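# Sort three grease guns into trays by grease amount

## Task

Find which of the three grease guns contains the most grease and which the least. Put the fullest gun entirely inside the blue tray and the emptiest entirely inside the red tray. Leave the middle one on the table, clear of both trays and not hanging past the table edge. All three guns must end lying flat on their sides. Guns may be picked up and their parts moved, but every part has to be back in its place at the end.

## Robot and tools

Robot: two seven-joint xArm7 arms, left_arm and right_arm, each with a parallel two-finger gripper. Measured base positions in the scene frame: left_arm (-0.033, +0.323, 0) m, right_arm (+0.044, -0.377, 0) m. Both are yawed by under one degree, so their axes almost match the scene axes. A camera stand sits behind the arms. Loose objects may occasionally get a small nudge.

Frames: the scene frame has its origin at table-top height, halfway between the nominal bases. +x points out over the table, +z points up, and left_arm is on the +y side. Image left and right do not match arm names. Each arm reports its hand pose, velocities and Hand target in its own base frame. Offsets are also along that arm's base axes, and rotations turn about the Hand target position. Fixed cameras and the table use the scene frame.

Gripper geometry: the fingers point along the gripper's +z axis and close along its x axis. end_effector_position is the point midway between the pads, and the fingertips stick out 15 mm past it. The housing is 146 mm along the closing direction and 50 mm wide, starting 65 mm behind that point. A camera block on a post juts about 11 cm toward the gripper's -y side and turns with the hand.

The 18-number row (all values in [-1, 1]): left_arm dx, dy, dz, rx, ry, rz, then left_gripper position, force_limit, speed, then the same nine for right_arm / right_gripper. A row always has all 18 numbers, even when one arm is idle.
- dx..rz are an offset, not a pose. They are measured from that arm's Hand target as it stood when the action or move began. Every row is relative to that same start, not to the previous row. Repeating an offset in a new call moves the arm further.
- Scale: 1.0 = 0.6 m for dx, dy, dz and 180 degrees for rotation. rx, ry, rz form a single rotation vector. A translation longer than 1.0 is cut back along its direction.
- Six zeros re-command the current Hand target.
- The gripper numbers are absolute settings, not offsets. position: +1 is fully open (108 mm), about -0.96 brings the pads together, and -1 means grip until blocked. force_limit: -1 is about 2.5 N per pad, +1 about 32 N. speed: -1 is 5 mm/s, +1 is 420 mm/s.
- To leave a gripper unchanged, resend its previous three numbers. A 0 is a real command. A new force_limit or speed only takes effect with a position change of at least 0.01.

Tools:
- execute_actions(actions, cameras): actions is a list of actions. Each action is a list of up to 15 rows, one per 1/30 s step, and a short list repeats its last row. An empty list returns state plus images. cameras takes a list of names, ["all"], or [].
- move(target, speed, blend, blocking, cameras): target is one row or up to 15 rows. Every row is an offset from the Hand targets at the start of the move. speed is in m/s, from 0.002 to 1 (default 0.25); turning is capped at twice that in rad/s. It can be one number or one per target. blend is a corner radius in m, and 0 means stop at each target. Paths are straight and ignore obstacles and the other arm. They last at least 0.5 s and stop after 10 s. Finger changes on later targets are applied on arrival. The result ends with a move: line (done, off_target, moving, held, fault) and the limits that acted. blocking=false returns early while the move continues.
- wait(seconds 0 to 10, cameras): lets time pass while the arms hold.
- stop(cameras): brakes a running move. The fingers keep moving.
- zoom_image(camera, region [x0,y0,x1,y1] in pixels, at most 504x504): gives a closer look at the newest image from that camera.
- clear_fault(arm): clears a torque fault that has already been reported.
- read_manual(section): licence texts only.
- finished_scene(scene): ends the scene and cannot be undone. After ending scene 1, make no further calls in that reply.

Cameras: cam_head_left, cam_head_right, cam_high, cam_low, cam_left_wrist, cam_right_wrist, all 896x504. Calibration is given in OpenCV form and is accurate to a few mm near the image centre.

Motion behaviour: each control step, the commanded pose is clipped to within 70 mm and 16 degrees of the measured pose. A single action may therefore fall short. The gripper often settles a bit short of the Hand target. The next command, even all zeros, asks for the target again; if the gap remains, send the missing distance as an offset. Large wrist turns can swing the elbow. A blocked arm keeps pushing until it is commanded back past its gripper.

Result lines:
- end_effector_position (m), end_effector_quat_wxyz, velocities.
- Hand target.
- Tool commands.
- is_grasped: 1 only when something stopped the fingers before the commanded position.
- width_mm: pad gap.
- force_n: per-pad force, give or take about 10 N.
- Joint positions and torques, with positive toward a larger joint angle.
- Joint velocities reading "within noise" when still.
- Execute_actions results also list sample positions at some steps.
To grip, send -1 and check that is_grasped reads 1.

Things to avoid:
- Dropping parts, releasing anything while it moves, hitting fixed or heavy objects, and pressing hard.
- Any contact between the arms, including one gripper closing on the other's fingers.
- Anything ending off the table, which fails the task.
- Torque faults. These trigger at contact-torque limits (waist 38.5, shoulder 38.3, upper arm roll 24.4, elbow 24.7, forearm roll 24.5, wrist pitch 12.8, wrist roll 12.9 N m; held weight counts), or after about 1 s at a torque limit.
- Overheating: holding loads, staying stretched out or pushing at unreachable poses heats motors. A MOTOR HOT line appears at 65 °C, and at 80 °C the arm brakes for 30 to 60 s or more.
The clearance check may hold back commands that bring the arms close (result: held).

Each tool is called after ">>>" in YAML: its name, and indented under it one key for each argument.

## Session

>>> execute_actions:
  actions: []

Scene clock: 0.00 s.
left_arm: end_effector_position=(+0.5319, +0.2484, +0.2438) width_mm=107.81 is_grasped=0 force_n=0.00 end_effector_quat_wxyz=(-0.288, +0.532, +0.501, +0.619) | right_arm: end_effector_position=(+0.0536, +0.5979, +0.1295) width_mm=108.01 is_grasped=0 force_n=0.00 end_effector_quat_wxyz=(-0.588, +0.760, +0.208, -0.182)
Joint positions: left_arm=[0.469 0.273 -0.397 0.934 1.958 1.307 -0.436] | right_arm=[1.268 0.444 -0.055 0.979 2.038 1.057 1.32]
Joint velocities: within noise
Joint torques (N m): no reading
Hand target: left_arm +0.5319, +0.2484, +0.2438; -0.288, +0.532, +0.501, +0.619 | right_arm +0.0536, +0.5979, +0.1295; -0.588, +0.760, +0.208, -0.182
Tool commands: left_gripper/position=+0.996 left_gripper/force_limit=+1.0 left_gripper/speed=+1.0 right_gripper/position=+1.0 right_gripper/force_limit=+1.0 right_gripper/speed=+1.0

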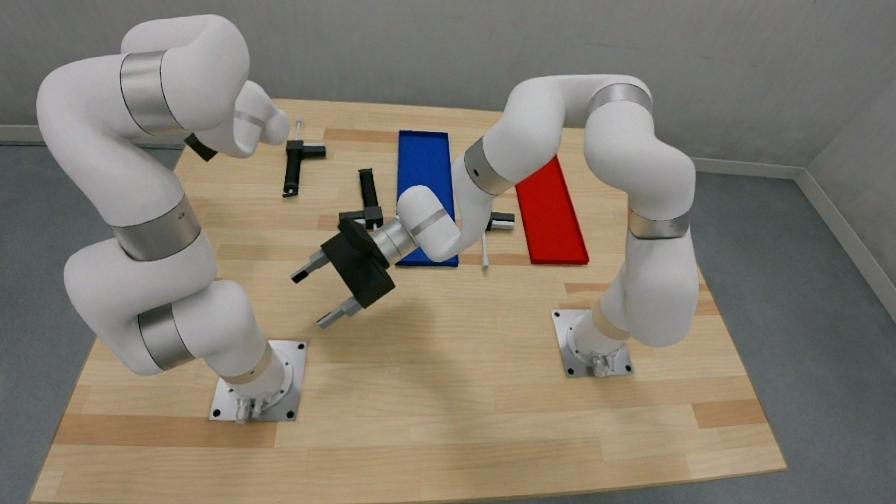

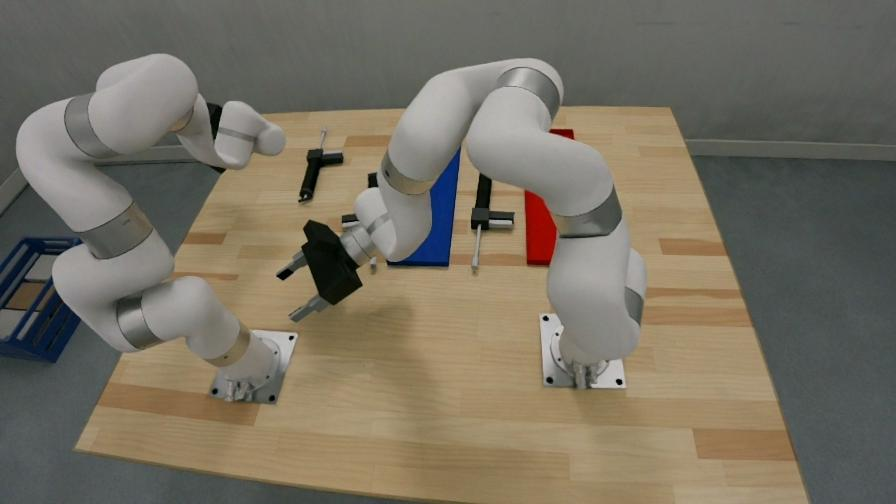

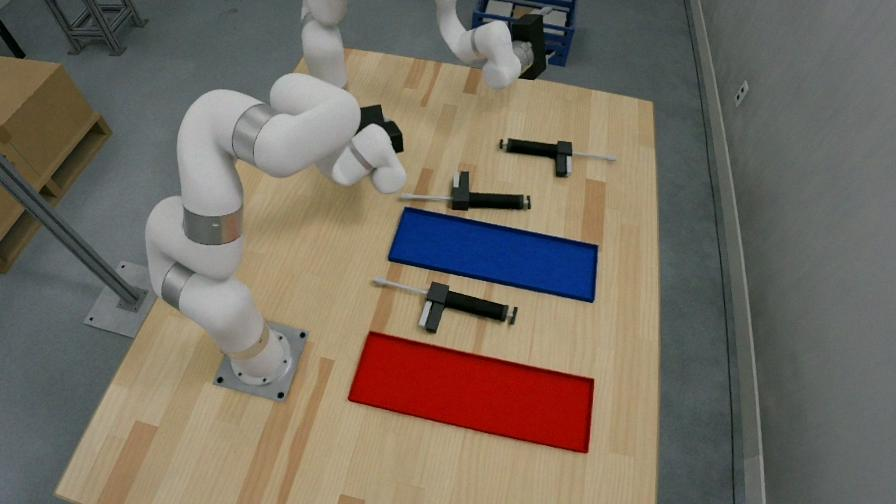

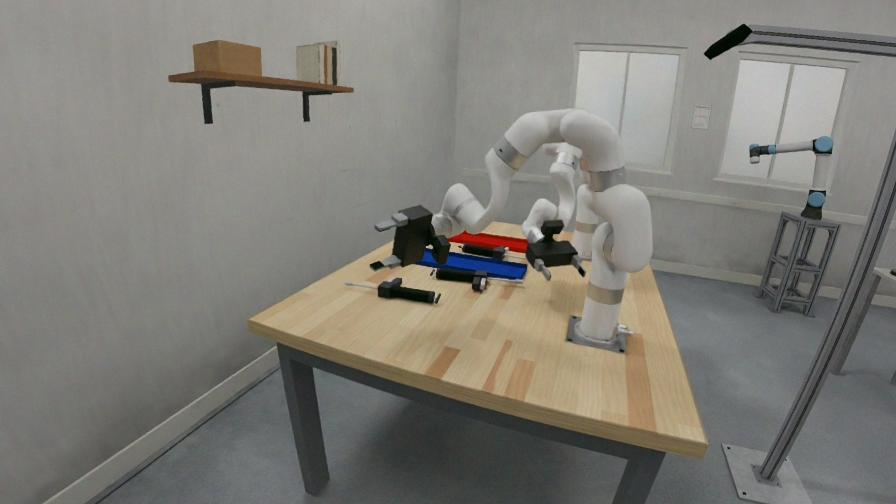

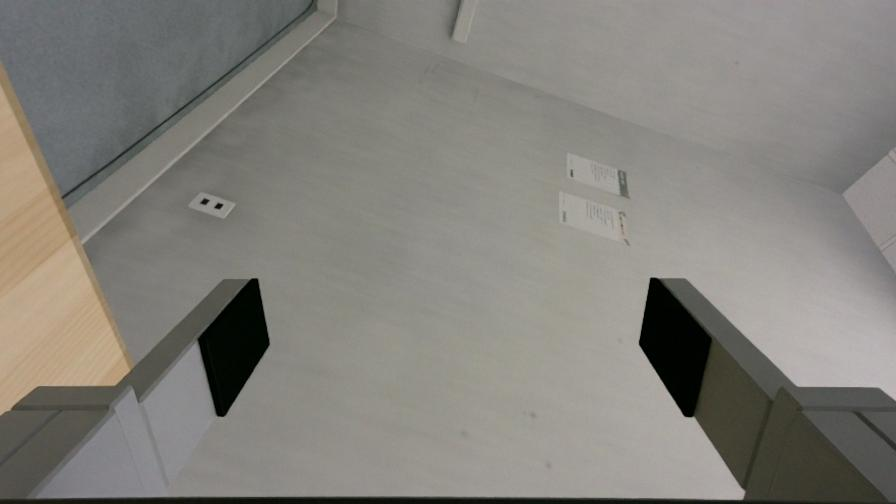

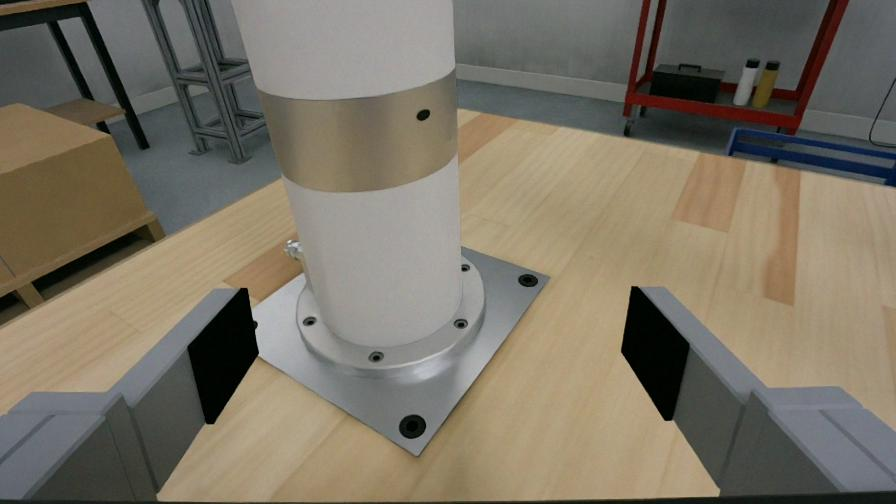

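>>> zoom_image:
  camera: "cam_high"
  region: [360, 120, 640, 350]

>>> zoom_image:
  camera: "cam_low"
  region: [330, 220, 550, 320]

Scaled by 1.800 from the camera's 896x504 image, which has a finer 1280x720 frame.

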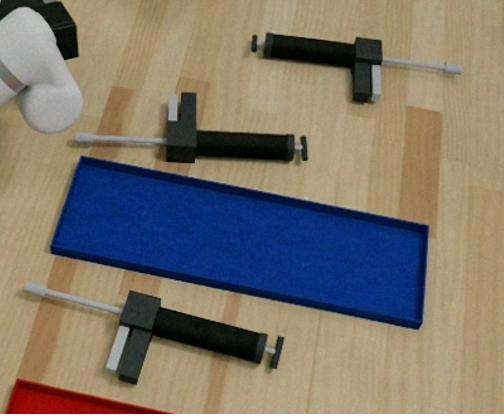

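Scaled by 2.291 from the camera's 896x504 image, which has a finer 1280x720 frame.

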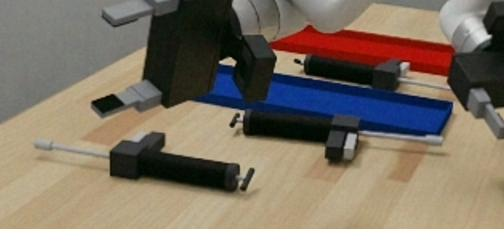

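>>> move:
  target: [-0.137, -0.331, 0.127, -0.4494, 0.1640, 0.0154, 0.996, 1.0, 1.0, 0.461, -0.747, 0.334, -0.2048, -0.3885, 0.2785, 1.0, 1.0, 1.0]
  speed: 0.25
  cameras: ["all"]

Scene clock: 128.07 s.
left_arm: end_effector_position=(+0.4497, +0.0497, +0.3200) width_mm=107.82 is_grasped=0 force_n=0.00 end_effector_quat_wxyz=(-0.001, +0.707, +0.707, +0.000) | right_arm: end_effector_position=(+0.3302, +0.1497, +0.3300) width_mm=108.01 is_grasped=0 force_n=0.00 end_effector_quat_wxyz=(+0.000, +0.707, +0.707, +0.000)
Joint positions: left_arm=[0.446 -0.097 -0.319 1.269 -0.03 1.362 0.921] | right_arm=[0.893 -0.429 -0.372 1.016 -0.153 1.42 1.361]
Joint torques (N m): left_arm=[3.8 -12.69 2.55 16.65 -2.07 0.43 0.83] | right_arm=[-4.98 -14.61 0.5 11.44 -2.59 -3.46 -1.47]
Hand target: left_arm +0.4497, +0.0498, +0.3200; -0.001, +0.707, +0.707, +0.000 | right_arm +0.3302, +0.1497, +0.3299; +0.000, +0.707, +0.707, +0.000
Off the commanded pose: left_arm 0.000 m, 0 deg | right_arm 0.000 m, 0 deg.
move: done
camera_calibration:
cam_left_wrist: T_world_to_cam=[[0.00489704, 0.99976, -0.0213475, -0.045596], [0.922142, 0.00374306, 0.386834, -0.511977], [0.386821, -0.0215797, -0.921902, 0.240018], [0, 0, 0, 1]] pos_world=[0.379495, 0.052681, 0.41835]
cam_right_wrist: T_world_to_cam=[[-0.00774664, 0.999946, 0.00690771, -0.157202], [0.930006, 0.004666, 0.367514, -0.401386], [0.367462, 0.00927121, -0.929992, 0.301068], [0, 0, 0, 1]] pos_world=[0.261443, 0.156275, 0.428592]

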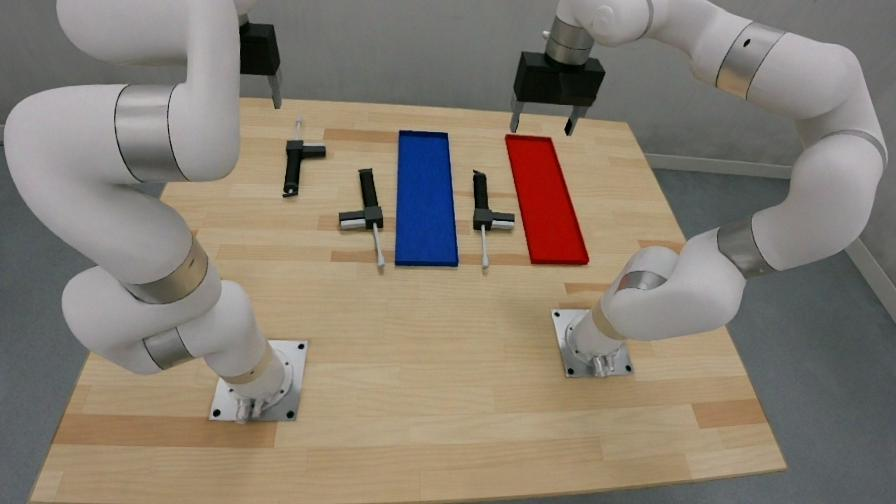

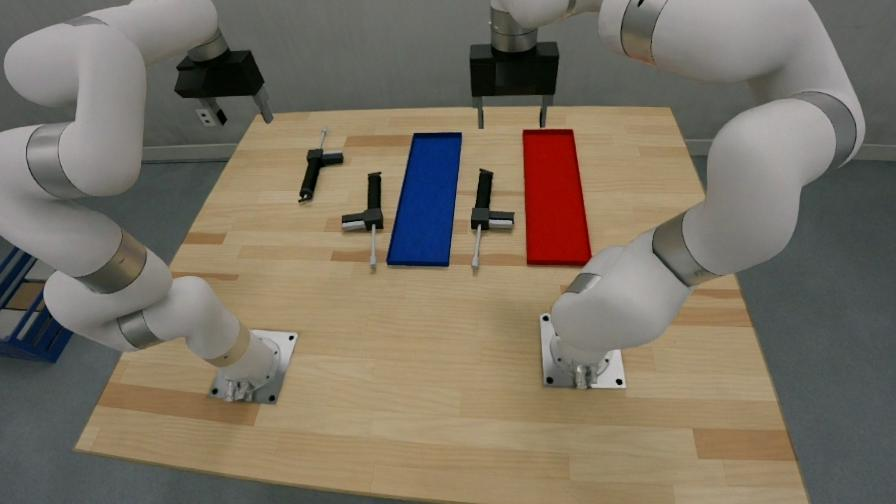

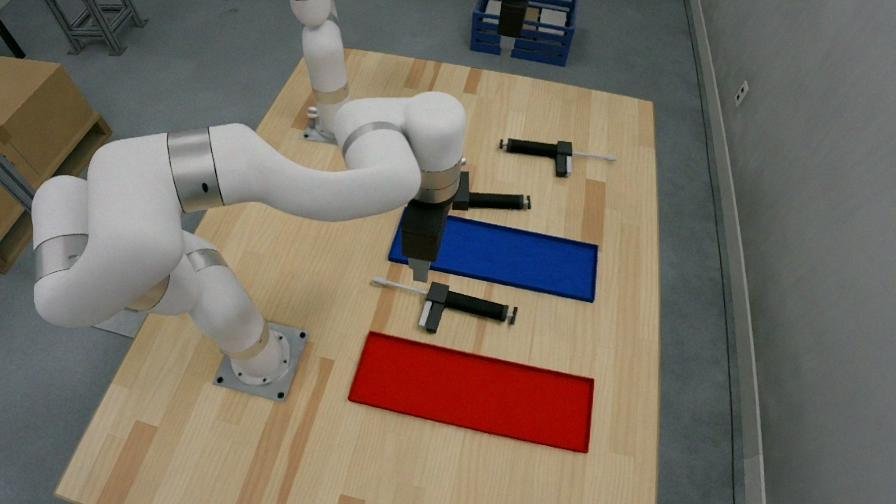

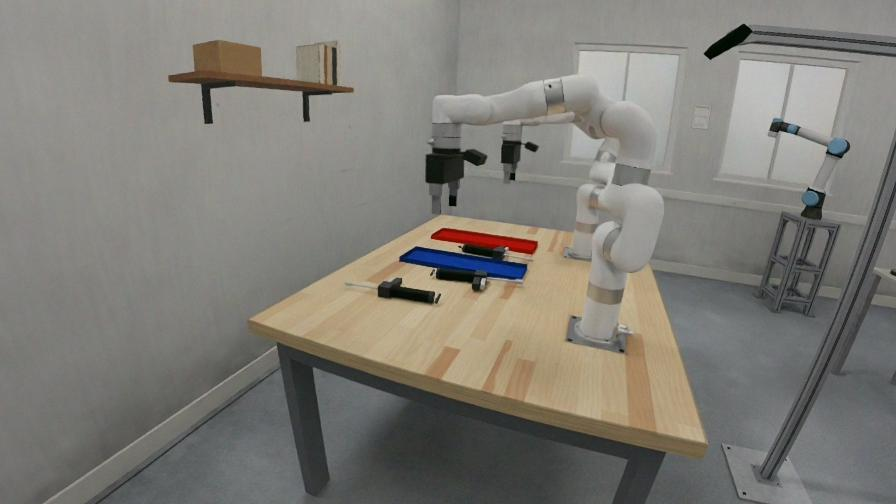

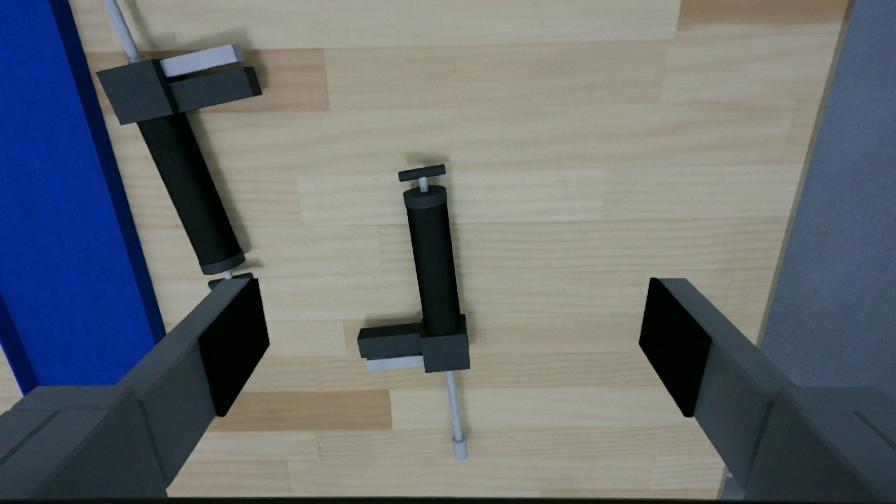

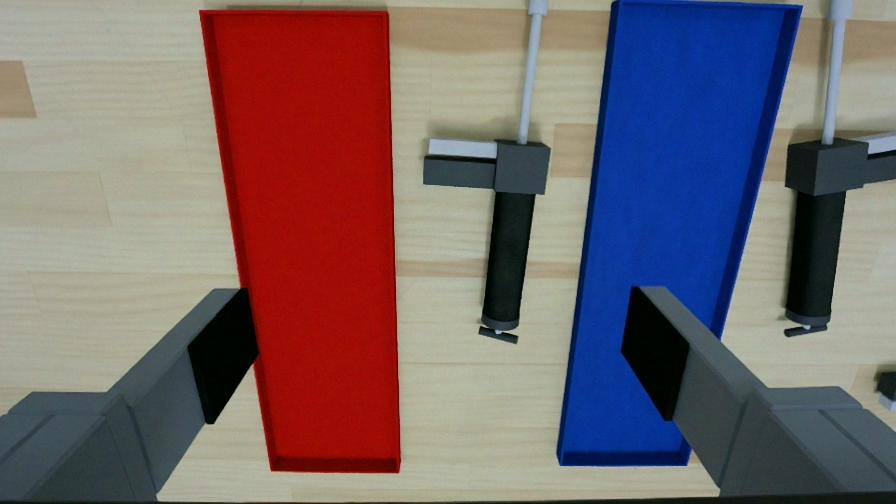

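>>> zoom_image:
  camera: "cam_left_wrist"
  region: [340, 150, 520, 480]

>>> zoom_image:
  camera: "cam_right_wrist"
  region: [400, 100, 600, 360]

>>> zoom_image:
  camera: "cam_left_wrist"
  region: [80, 0, 290, 300]

Scaled by 1.527 from the camera's 896x504 image, which has a finer 1280x720 frame.

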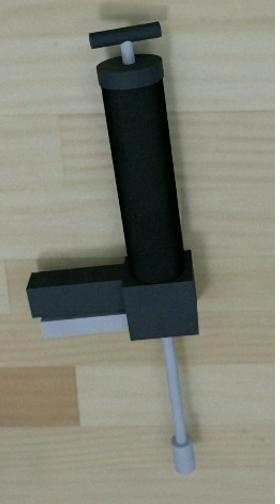

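Scaled by 1.938 from the camera's 896x504 image, which has a finer 1280x720 frame.

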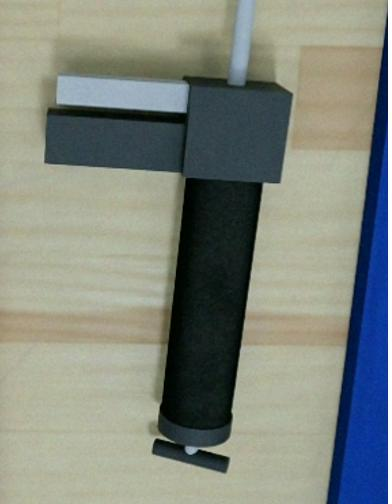

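Scaled by 1.680 from the camera's 896x504 image, which has a finer 1280x720 frame.

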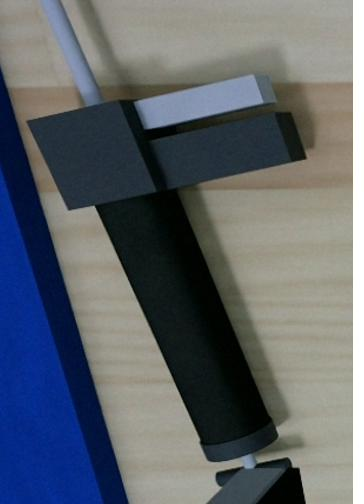

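>>> move:
  target: [0.1755, -0.0262, -0.3167, 0, 0, 0.0417, 0.996, 1.0, 1.0, 0, 0, 0, 0, 0, 0, 1.0, 1.0, 1.0]
  speed: 0.25
  cameras: ["cam_left_wrist"]

Scene clock: 191.00 s.
left_arm: end_effector_position=(+0.5551, +0.0340, +0.1301) width_mm=107.82 is_grasped=0 force_n=0.00 end_effector_quat_wxyz=(+0.000, +0.659, +0.752, +0.000) | right_arm: end_effector_position=(+0.3302, +0.1497, +0.3299) width_mm=108.01 is_grasped=0 force_n=0.00 end_effector_quat_wxyz=(+0.000, +0.707, +0.707, +0.000)
Joint positions: left_arm=[0.358 0.404 -0.336 1.322 0.162 0.945 0.607] | right_arm=[0.893 -0.429 -0.372 1.015 -0.153 1.42 1.361]
Joint torques (N m): left_arm=[-5.51 -22.69 -1.17 15.73 2.54 -2.57 -1.15] | right_arm=[-5 -14.27 0.58 10.48 -2.5 -3.57 0.38]
Hand target: left_arm +0.5550, +0.0340, +0.1300; -0.001, +0.659, +0.752, +0.000 | right_arm +0.3302, +0.1497, +0.3299; +0.000, +0.707, +0.707, +0.000
Off the commanded pose: left_arm 0.000 m, 0 deg | right_arm 0.000 m, 0 deg.
move: done
camera_calibration:
cam_left_wrist: T_world_to_cam=[[-0.125824, 0.991822, -0.021403, 0.0382992], [0.913639, 0.124259, 0.38707, -0.535017], [0.386564, 0.0291482, -0.921802, 0.0221744], [0, 0, 0, 1]] pos_world=[0.485059, 0.0278481, 0.228349]
Images, in order (width x height): cam_left_wrist 896x504.

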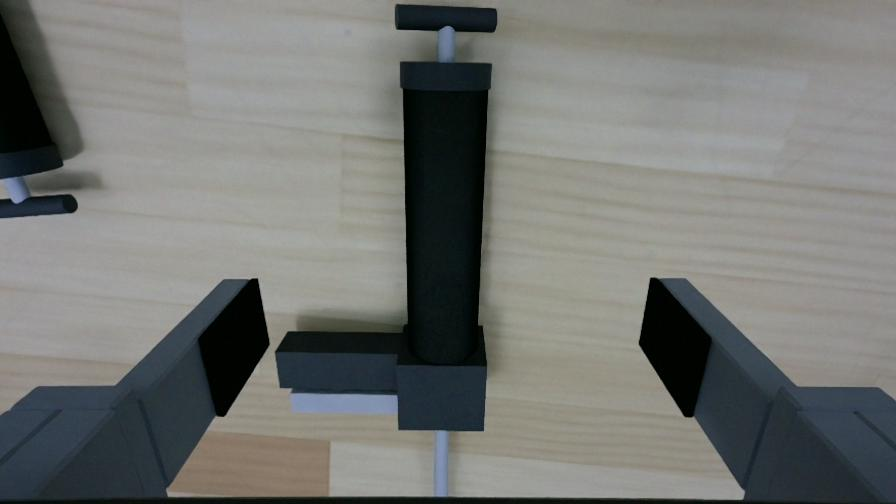

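>>> move:
  target:
    - [0, 0, -0.18, 0, 0, 0, 0.996, 1.0, 1.0, 0, 0, 0, 0, 0, 0, 1.0, 1.0, 1.0]
    - [0, 0, -0.18, 0, 0, 0, -1.0, 1.0, -0.8, 0, 0, 0, 0, 0, 0, 1.0, 1.0, 1.0]
  speed: 0.12
  cameras: ["cam_left_wrist"]

Scene clock: 215.37 s.
left_arm: end_effector_position=(+0.5550, +0.0340, +0.0220) width_mm=35.61 is_grasped=0 force_n=34.96 end_effector_quat_wxyz=(-0.001, +0.659, +0.752, +0.000) | right_arm: end_effector_position=(+0.3302, +0.1497, +0.3299) width_mm=108.01 is_grasped=0 force_n=0.00 end_effector_quat_wxyz=(+0.000, +0.707, +0.707, +0.000)
Joint positions: left_arm=[0.325 0.593 -0.286 1.266 0.248 0.707 0.551] | right_arm=[0.893 -0.429 -0.372 1.015 -0.153 1.42 1.361]
Joint torques (N m): left_arm=[-2.95 -25.97 -2.27 13.92 0.68 -2.11 -0.93] | right_arm=[-5.02 -14.68 0.76 10.46 -2.44 -3.31 0.47]
Hand target: left_arm +0.5550, +0.0340, +0.0220; -0.001, +0.659, +0.752, +0.000 | right_arm +0.3302, +0.1497, +0.3299; +0.000, +0.707, +0.707, +0.000
Off the commanded pose: left_arm 0.000 m, 0 deg | right_arm 0.000 m, 0 deg.
move: done
camera_calibration:
cam_left_wrist: T_world_to_cam=[[-0.125827, 0.991822, -0.0213748, 0.0360828], [0.913726, 0.124257, 0.386866, -0.493179], [0.386358, 0.0291476, -0.921888, -0.0773585], [0, 0, 0, 1]] pos_world=[0.485058, 0.0277481, 0.12025]
Images, in order (width x height): cam_left_wrist 896x504.

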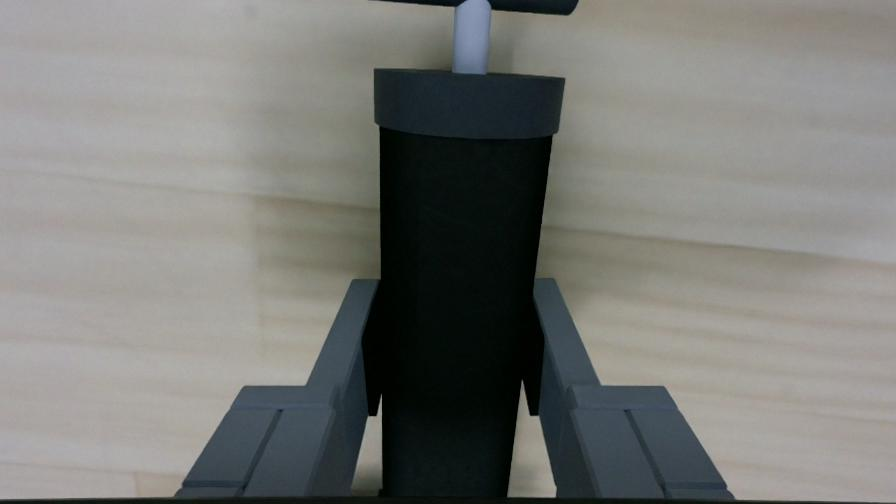

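>>> move:
  target:
    - [0, 0, 0.02, 0, 0, 0, -1.0, 1.0, -0.8, 0, 0, 0, 0, 0, 0, 1.0, 1.0, 1.0]
  speed: 0.1
  cameras: []

Scene clock: 221.10 s.
left_arm: end_effector_position=(+0.5550, +0.0340, +0.0339) width_mm=35.61 is_grasped=1 force_n=31.63 end_effector_quat_wxyz=(-0.001, +0.659, +0.752, +0.000) | right_arm: end_effector_position=(+0.3302, +0.1497, +0.3299) width_mm=108.01 is_grasped=0 force_n=0.00 end_effector_quat_wxyz=(+0.000, +0.707, +0.707, +0.000)
Joint positions: left_arm=[0.33 0.569 -0.294 1.266 0.238 0.732 0.557] | right_arm=[0.893 -0.429 -0.372 1.015 -0.153 1.42 1.361]
Joint torques (N m): left_arm=[3.7 -53.17 -6.57 15.6 -2.26 0.1 0.46] | right_arm=[-4.91 -14.82 0.69 10.54 -2.44 -3.39 0.55]
Hand target: left_arm +0.5550, +0.0340, +0.0340; -0.001, +0.659, +0.752, +0.000 | right_arm +0.3302, +0.1497, +0.3299; +0.000, +0.707, +0.707, +0.000
Off the commanded pose: left_arm 0.000 m, 0 deg | right_arm 0.000 m, 0 deg.
move: done
No camera images: "cameras" was empty.

>>> move:
  target:
    - [0, 0, 0.3, 0, 0, 0, -1.0, 1.0, -0.8, 0, 0, 0, 0, 0, 0, 1.0, 1.0, 1.0]
    - [0, 0, 0.16, 0, 0, 0, -1.0, 1.0, -0.8, 0, 0, 0, 0, 0, 0, 1.0, 1.0, 1.0]
  speed: 0.12
  cameras: ["cam_left_wrist", "cam_low"]

Scene clock: 231.17 s.
left_arm: end_effector_position=(+0.5551, +0.0340, +0.1301) width_mm=35.19 is_grasped=1 force_n=31.12 end_effector_quat_wxyz=(-0.001, +0.659, +0.752, +0.000) | right_arm: end_effector_position=(+0.3302, +0.1497, +0.3299) width_mm=108.01 is_grasped=0 force_n=0.00 end_effector_quat_wxyz=(+0.000, +0.707, +0.707, +0.000)
Joint positions: left_arm=[0.36 0.404 -0.338 1.322 0.163 0.945 0.606] | right_arm=[0.893 -0.429 -0.372 1.015 -0.153 1.42 1.361]
Joint torques (N m): left_arm=[-5.73 -23.88 -1.25 9.7 2.6 -2.85 -1.19] | right_arm=[-4.53 -14.24 0.85 10.44 -2.58 -3.27 0.51]
Hand target: left_arm +0.5550, +0.0340, +0.1300; -0.001, +0.659, +0.752, +0.000 | right_arm +0.3302, +0.1497, +0.3299; +0.000, +0.707, +0.707, +0.000
Off the commanded pose: left_arm 0.000 m, 0 deg | right_arm 0.000 m, 0 deg.
move: done
camera_calibration:
cam_left_wrist: T_world_to_cam=[[-0.125824, 0.991822, -0.021403, 0.0382992], [0.913639, 0.124259, 0.38707, -0.535017], [0.386564, 0.0291482, -0.921802, 0.0221744], [0, 0, 0, 1]] pos_world=[0.485059, 0.0278481, 0.228349]
Images, in order (width x height): cam_low 896x504, cam_left_wrist 896x504.

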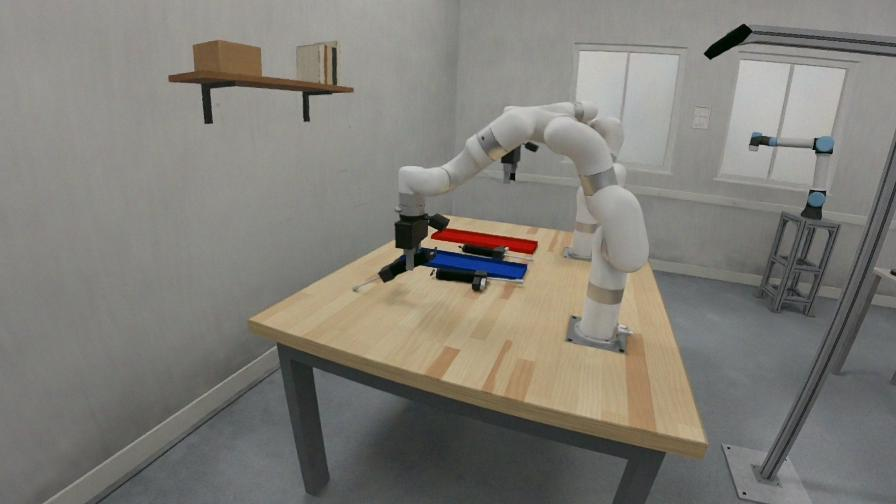

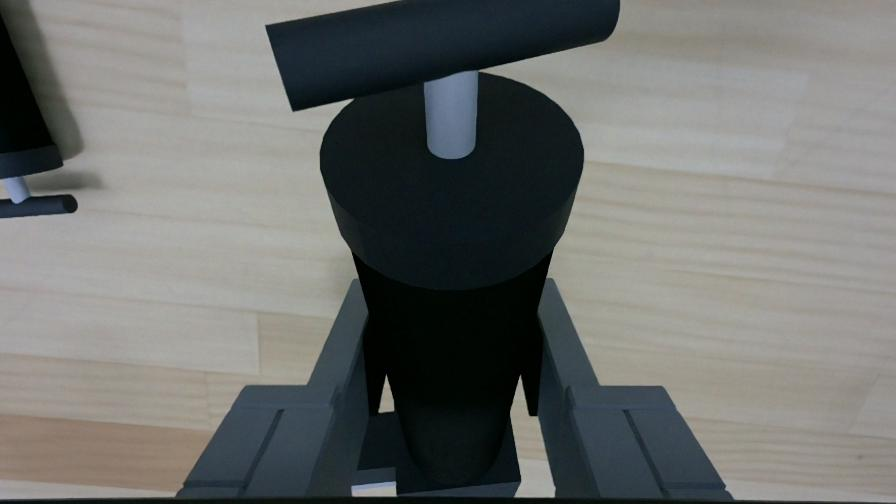

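>>> move:
  target:
    - [0, 0, -0.178, 0, 0, 0, -1.0, 1.0, -0.8, 0, 0, 0, 0, 0, 0, 1.0, 1.0, 1.0]
  speed: 0.06
  cameras: ["cam_left_wrist", "cam_low"]

Scene clock: 274.70 s.
left_arm: end_effector_position=(+0.5549, +0.0340, +0.0231) width_mm=35.17 is_grasped=1 force_n=30.61 end_effector_quat_wxyz=(-0.001, +0.659, +0.752, +0.000) | right_arm: end_effector_position=(+0.3302, +0.1497, +0.3299) width_mm=108.01 is_grasped=0 force_n=0.00 end_effector_quat_wxyz=(+0.000, +0.707, +0.707, +0.000)
Joint positions: left_arm=[0.326 0.591 -0.287 1.266 0.246 0.71 0.551] | right_arm=[0.893 -0.429 -0.372 1.015 -0.153 1.42 1.361]
Joint torques (N m): left_arm=[-4.61 -22.17 -1.03 14.28 2.8 -3.76 -0.99] | right_arm=[-4.12 -14.53 0.83 10.5 -2.52 -3.29 0.48]
Hand target: left_arm +0.5550, +0.0340, +0.0232; -0.001, +0.659, +0.752, +0.000 | right_arm +0.3302, +0.1497, +0.3299; +0.000, +0.707, +0.707, +0.000
Off the commanded pose: left_arm 0.000 m, 0 deg | right_arm 0.000 m, 0 deg.
move: done
camera_calibration:
cam_left_wrist: T_world_to_cam=[[-0.12574, 0.991834, -0.0213077, 0.0360446], [0.913825, 0.124157, 0.386663, -0.493572], [0.386151, 0.0291475, -0.921975, -0.076102], [0, 0, 0, 1]] pos_world=[0.484958, 0.0277484, 0.12145]
Images, in order (width x height): cam_low 896x504, cam_left_wrist 896x504.

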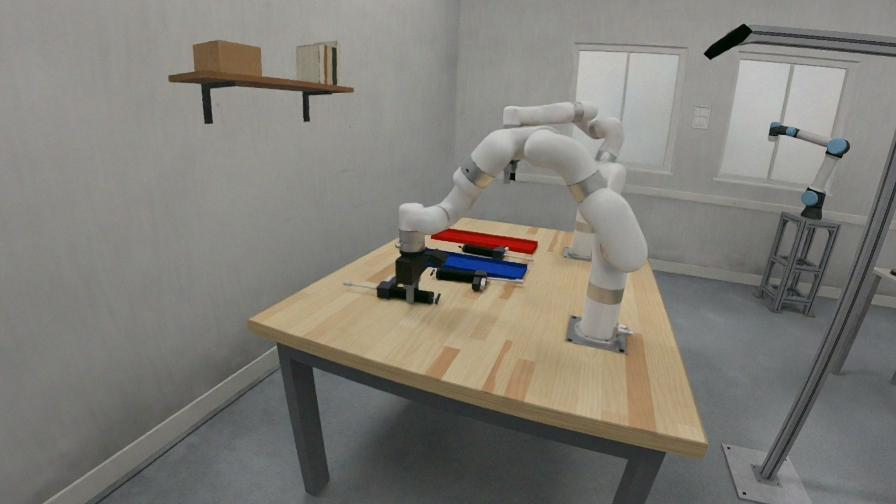

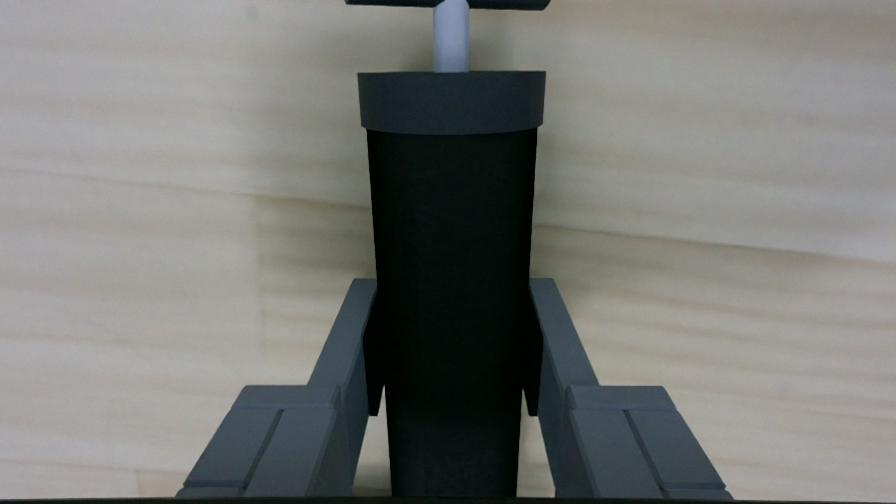

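>>> move:
  target:
    - [0, 0, 0, 0, 0, 0, 0.3, 1.0, -0.6, 0, 0, 0, 0, 0, 0, 1.0, 1.0, 1.0]
    - [0, 0, 0.128, 0, 0, 0, 0.3, 1.0, -0.6, 0, 0, 0, 0, 0, 0, 1.0, 1.0, 1.0]
    - [-0.1367, -0.02, 0.128, 0, 0, 0, 0.3, 1.0, -0.6, 0, 0, 0, 0, 0, 0, 1.0, 1.0, 1.0]
    - [-0.1367, -0.02, -0.002, 0, 0, 0, 0.3, 1.0, -0.6, 0, 0, 0, 0, 0, 0, 1.0, 1.0, 1.0]
  speed: 0.12
  blend: [0, 0.01, 0.01, 0]
  cameras: ["cam_left_wrist"]

Scene clock: 304.30 s.
left_arm: end_effector_position=(+0.4730, +0.0220, +0.0220) width_mm=69.50 is_grasped=0 force_n=0.00 end_effector_quat_wxyz=(-0.001, +0.659, +0.752, +0.000) | right_arm: end_effector_position=(+0.3302, +0.1497, +0.3299) width_mm=108.01 is_grasped=0 force_n=0.00 end_effector_quat_wxyz=(+0.000, +0.707, +0.707, +0.000)
Joint positions: left_arm=[0.365 0.383 -0.312 0.915 0.22 0.56 0.543] | right_arm=[0.893 -0.429 -0.372 1.015 -0.153 1.42 1.361]
Joint torques (N m): left_arm=[-5.56 -18.7 -0.62 13.07 2.72 -2.92 -1.21] | right_arm=[-4.25 -14.28 0.98 10.6 -2.58 -3.22 0.49]
Hand target: left_arm +0.4730, +0.0220, +0.0220; -0.001, +0.659, +0.752, +0.000 | right_arm +0.3302, +0.1497, +0.3299; +0.000, +0.707, +0.707, +0.000
Off the commanded pose: left_arm 0.000 m, 0 deg | right_arm 0.000 m, 0 deg.
move: done
camera_calibration:
cam_left_wrist: T_world_to_cam=[[-0.125827, 0.991822, -0.0213748, 0.0376542], [0.913726, 0.124257, 0.386866, -0.416671], [0.386358, 0.0291476, -0.921888, -0.0452887], [0, 0, 0, 1]] pos_world=[0.402958, 0.0157481, 0.12025]
Images, in order (width x height): cam_left_wrist 896x504.

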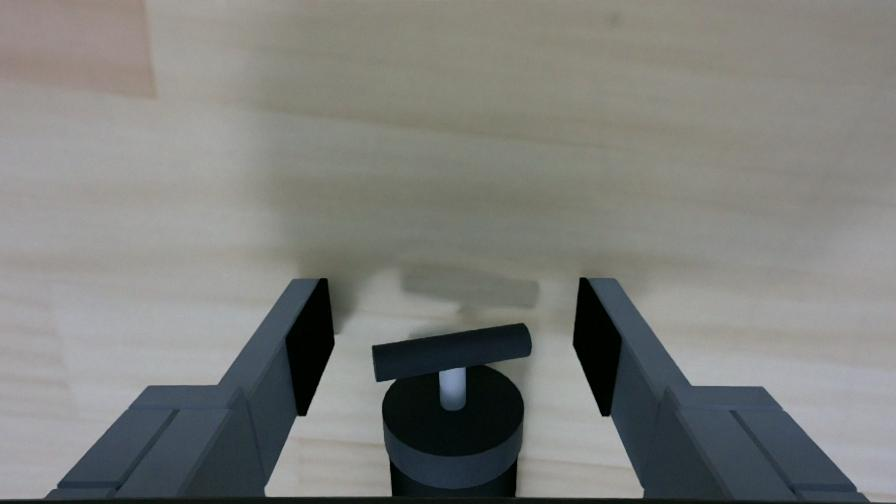

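>>> move:
  target:
    - [0, 0, 0, 0, 0, 0, -1.0, 0.0, -0.8, 0, 0, 0, 0, 0, 0, 1.0, 1.0, 1.0]
    - [-0.0496, -0.0065, 0, 0, 0, 0, -1.0, 0.0, -0.8, 0, 0, 0, 0, 0, 0, 1.0, 1.0, 1.0]
  speed: 0.05
  cameras: ["cam_left_wrist"]

Scene clock: 318.40 s.
left_arm: end_effector_position=(+0.4433, +0.0181, +0.0220) width_mm=38.85 is_grasped=1 force_n=23.44 end_effector_quat_wxyz=(-0.001, +0.659, +0.752, +0.000) | right_arm: end_effector_position=(+0.3302, +0.1497, +0.3299) width_mm=108.01 is_grasped=0 force_n=0.00 end_effector_quat_wxyz=(+0.000, +0.707, +0.707, +0.000)
Joint positions: left_arm=[0.38 0.309 -0.325 0.799 0.201 0.514 0.548] | right_arm=[0.893 -0.429 -0.372 1.015 -0.153 1.42 1.361]
Joint torques (N m): left_arm=[4.86 -38.94 -4.88 6.43 -2.21 -2.5 0.48] | right_arm=[-4.28 -14.6 0.96 10.43 -2.21 -3.27 0.49]
Hand target: left_arm +0.4432, +0.0181, +0.0220; -0.001, +0.659, +0.752, +0.000 | right_arm +0.3302, +0.1497, +0.3299; +0.000, +0.707, +0.707, +0.000
Off the commanded pose: left_arm 0.000 m, 0 deg | right_arm 0.000 m, 0 deg.
move: done
camera_calibration:
cam_left_wrist: T_world_to_cam=[[-0.125826, 0.991822, -0.0213759, 0.0377851], [0.913711, 0.124256, 0.386902, -0.389047], [0.386394, 0.0291512, -0.921873, -0.0337156], [0, 0, 0, 1]] pos_world=[0.373259, 0.0118481, 0.120249]
Images, in order (width x height): cam_left_wrist 896x504.

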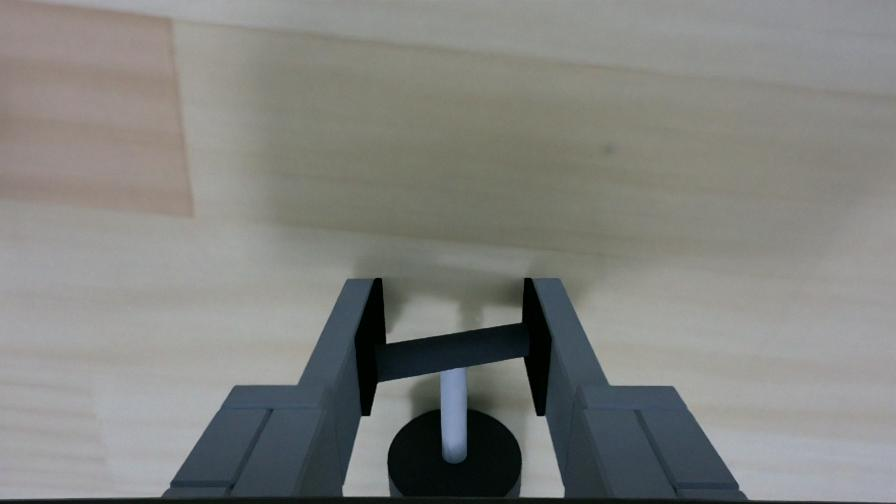

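>>> move:
  target: [-0.0496, -0.0065, 0, 0, 0, 0, -1.0, 0.0, -0.8, 0, 0, 0, 0, 0, 0, 1.0, 1.0, 1.0]
  speed: 0.05
  cameras: ["cam_left_wrist"]

Scene clock: 332.50 s.
left_arm: end_effector_position=(+0.4135, +0.0142, +0.0220) width_mm=38.85 is_grasped=1 force_n=23.44 end_effector_quat_wxyz=(-0.001, +0.659, +0.752, +0.000) | right_arm: end_effector_position=(+0.3302, +0.1497, +0.3299) width_mm=108.01 is_grasped=0 force_n=0.00 end_effector_quat_wxyz=(+0.000, +0.707, +0.707, +0.000)
Joint positions: left_arm=[0.395 0.235 -0.342 0.687 0.175 0.472 0.56] | right_arm=[0.893 -0.429 -0.372 1.015 -0.153 1.42 1.361]
Joint torques (N m): left_arm=[4.89 -36.51 -3.63 6.3 -2.34 -2.62 0.74] | right_arm=[-4.23 -14.35 1.21 10.56 -2.45 -3.27 0.62]
Hand target: left_arm +0.4135, +0.0142, +0.0220; -0.001, +0.659, +0.752, +0.000 | right_arm +0.3302, +0.1497, +0.3299; +0.000, +0.707, +0.707, +0.000
Off the commanded pose: left_arm 0.000 m, 0 deg | right_arm 0.000 m, 0 deg.
move: done
camera_calibration:
cam_left_wrist: T_world_to_cam=[[-0.125827, 0.991822, -0.0213748, 0.0379037], [0.913726, 0.124257, 0.386866, -0.361335], [0.386358, 0.0291476, -0.921888, -0.022073], [0, 0, 0, 1]] pos_world=[0.343458, 0.00794807, 0.12025]
Images, in order (width x height): cam_left_wrist 896x504.

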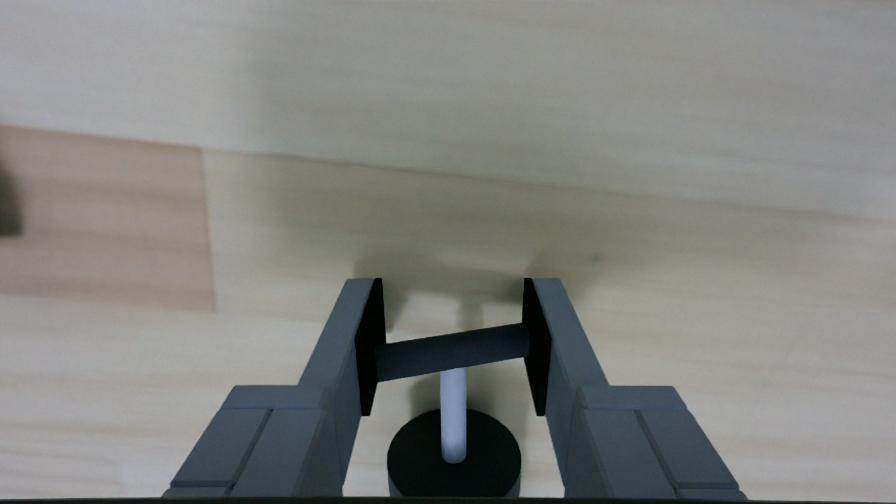

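>>> move:
  target:
    - [0.0342, 0.0045, 0, 0, 0, 0, -1.0, 0.0, -0.8, 0, 0, 0, 0, 0, 0, 1.0, 1.0, 1.0]
  speed: 0.05
  cameras: ["cam_left_wrist"]

Scene clock: 345.70 s.
left_arm: end_effector_position=(+0.4340, +0.0169, +0.0220) width_mm=38.85 is_grasped=1 force_n=23.42 end_effector_quat_wxyz=(-0.001, +0.659, +0.752, +0.000) | right_arm: end_effector_position=(+0.3302, +0.1497, +0.3299) width_mm=108.01 is_grasped=0 force_n=0.00 end_effector_quat_wxyz=(+0.000, +0.707, +0.707, +0.000)
Joint positions: left_arm=[0.386 0.286 -0.331 0.764 0.195 0.501 0.551] | right_arm=[0.893 -0.429 -0.372 1.015 -0.153 1.42 1.361]
Joint torques (N m): left_arm=[-5.22 -17.01 0.06 13.6 2.79 0.04 -0.75] | right_arm=[-3.98 -14.68 1.23 10.34 -2.58 -3.3 0.43]
Hand target: left_arm +0.4340, +0.0169, +0.0220; -0.001, +0.659, +0.752, +0.000 | right_arm +0.3302, +0.1497, +0.3299; +0.000, +0.707, +0.707, +0.000
Off the commanded pose: left_arm 0.000 m, 0 deg | right_arm 0.000 m, 0 deg.
move: done
camera_calibration:
cam_left_wrist: T_world_to_cam=[[-0.125827, 0.991822, -0.0213748, 0.0377061], [0.913726, 0.124257, 0.386866, -0.380414], [0.386358, 0.0291476, -0.921888, -0.030075], [0, 0, 0, 1]] pos_world=[0.363958, 0.0107481, 0.12025]
Images, in order (width x height): cam_left_wrist 896x504.

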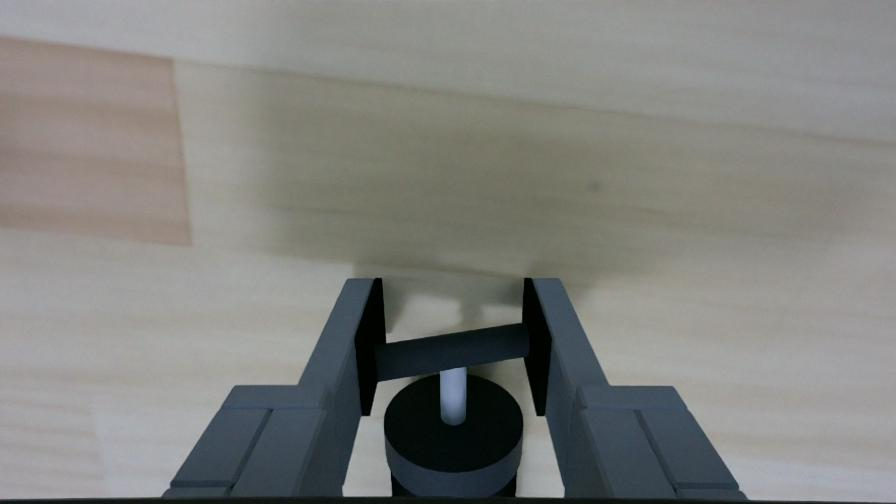

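>>> move:
  target:
    - [0.0165, 0.0022, 0, 0, 0, 0, -1.0, 0.0, -0.8, 0, 0, 0, 0, 0, 0, 1.0, 1.0, 1.0]
  speed: 0.05
  cameras: ["cam_left_wrist"]

Scene clock: 354.93 s.
left_arm: end_effector_position=(+0.4439, +0.0183, +0.0220) width_mm=38.85 is_grasped=1 force_n=23.42 end_effector_quat_wxyz=(-0.001, +0.659, +0.752, +0.000) | right_arm: end_effector_position=(+0.3302, +0.1497, +0.3299) width_mm=108.01 is_grasped=0 force_n=0.00 end_effector_quat_wxyz=(+0.000, +0.707, +0.707, +0.000)
Joint positions: left_arm=[0.381 0.311 -0.325 0.802 0.202 0.515 0.548] | right_arm=[0.893 -0.429 -0.372 1.015 -0.153 1.42 1.361]
Joint torques (N m): left_arm=[-5.71 -17.76 -0.24 13.8 2.62 0.14 -1.14] | right_arm=[-3.84 -14.29 1.24 10.62 -2.35 -3.36 0.44]
Hand target: left_arm +0.4439, +0.0183, +0.0220; -0.001, +0.659, +0.752, +0.000 | right_arm +0.3302, +0.1497, +0.3299; +0.000, +0.707, +0.707, +0.000
Off the commanded pose: left_arm 0.000 m, 0 deg | right_arm 0.000 m, 0 deg.
move: done
camera_calibration:
cam_left_wrist: T_world_to_cam=[[-0.125827, 0.991822, -0.0213748, 0.0376624], [0.913726, 0.124257, 0.386866, -0.389622], [0.386358, 0.0291476, -0.921888, -0.0339378], [0, 0, 0, 1]] pos_world=[0.373858, 0.0120481, 0.12025]
Images, in order (width x height): cam_left_wrist 896x504.

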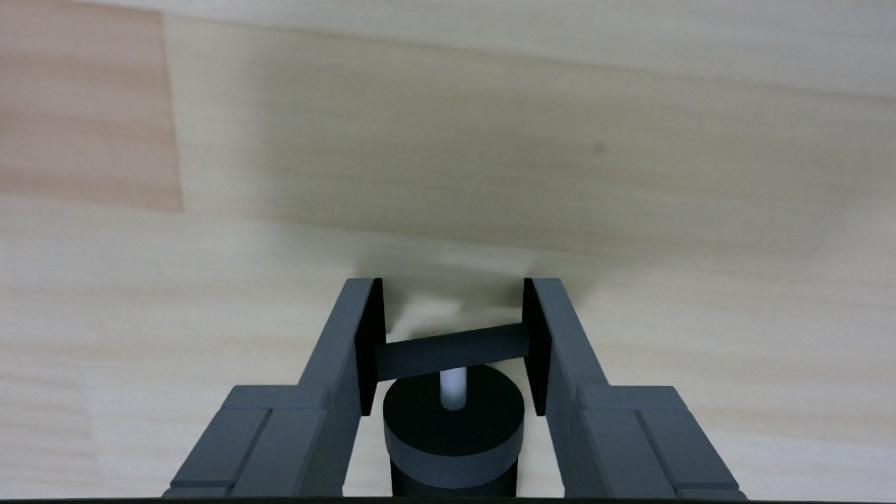

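>>> move:
  target:
    - [0, 0, 0, 0, 0, 0, 0.3, 1.0, -0.6, 0, 0, 0, 0, 0, 0, 0.3, 1.0, -0.6]
    - [0, 0, 0.1633, 0, 0, 0, 0.3, 1.0, -0.6, 0.1, 0.04, -0.1, 0, 0, -0.0055, 0.3, 1.0, -0.6]
    - [0.2218, -0.2988, 0.1633, 0, 0, 0, 0.3, 1.0, -0.6, 0.3013, 0.1035, -0.35, 0, 0, -0.0166, 0.3, 1.0, -0.6]
  speed: 0.2
  blend: [0, 0.02, 0]
  cameras: ["cam_left_wrist", "cam_right_wrist"]

Scene clock: 395.80 s.
left_arm: end_effector_position=(+0.5770, -0.1610, +0.1200) width_mm=69.50 is_grasped=0 force_n=0.00 end_effector_quat_wxyz=(-0.001, +0.659, +0.752, +0.000) | right_arm: end_effector_position=(+0.5111, +0.2118, +0.1200) width_mm=69.51 is_grasped=0 force_n=0.00 end_effector_quat_wxyz=(+0.000, +0.725, +0.688, +0.000)
Joint positions: left_arm=[0.079 0.579 -0.437 1.53 0.277 1.013 0.211] | right_arm=[0.805 0.43 -0.465 1.301 0.237 0.926 1.072]
Joint torques (N m): left_arm=[-4.32 -25.62 -4.05 15.95 2.51 0.33 -1.25] | right_arm=[-5 -13.6 -0.79 18.22 3.27 -0.35 -1.61]
Hand target: left_arm +0.5770, -0.1610, +0.1200; -0.001, +0.659, +0.752, +0.000 | right_arm +0.5110, +0.2118, +0.1199; +0.000, +0.725, +0.688, +0.000
Off the commanded pose: left_arm 0.000 m, 0 deg | right_arm 0.000 m, 0 deg.
move: done
camera_calibration:
cam_left_wrist: T_world_to_cam=[[-0.125866, 0.991819, -0.0212836, 0.234337], [0.913721, 0.124257, 0.386877, -0.526872], [0.386357, 0.0292475, -0.921885, 0.0102261], [0, 0, 0, 1]] pos_world=[0.506958, -0.167252, 0.21825]
cam_right_wrist: T_world_to_cam=[[0.0443493, 0.998992, 0.00699113, -0.242883], [0.92888, -0.0438106, 0.367779, -0.481804], [0.367715, -0.00981685, -0.929887, 0.0425821], [0, 0, 0, 1]] pos_world=[0.442652, 0.221948, 0.218492]
Images, in order (width x height): cam_left_wrist 896x504, cam_right_wrist 896x504.

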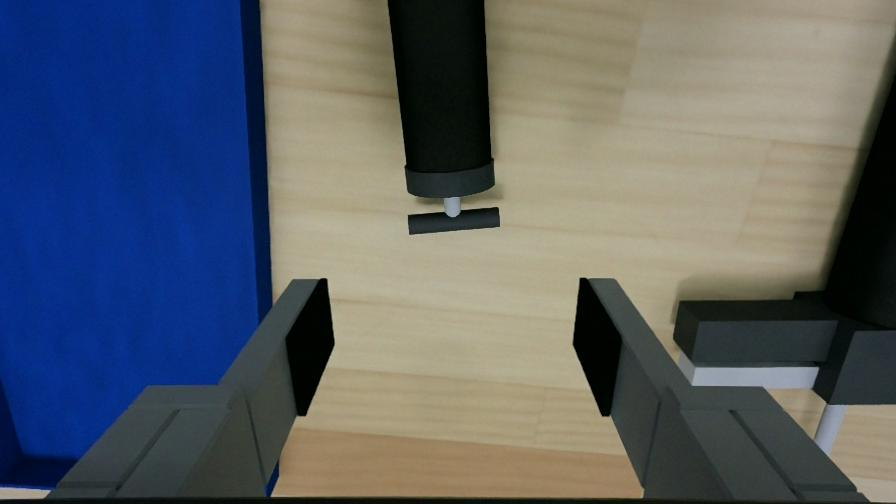

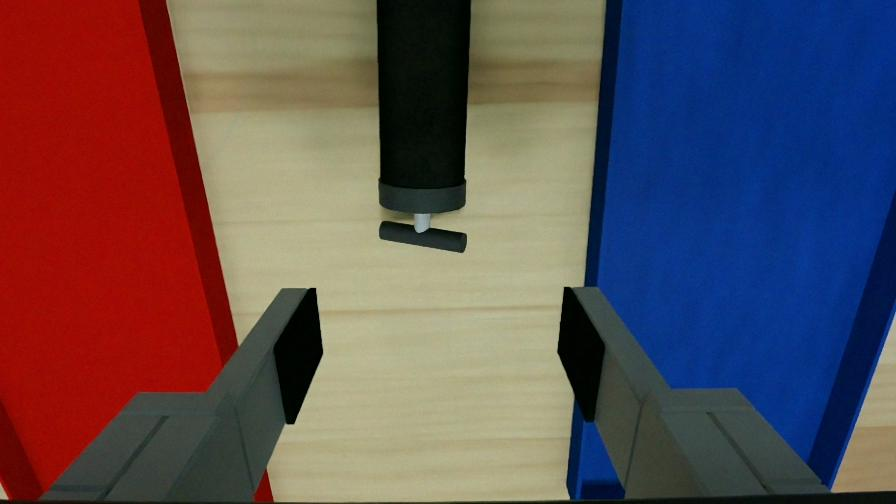

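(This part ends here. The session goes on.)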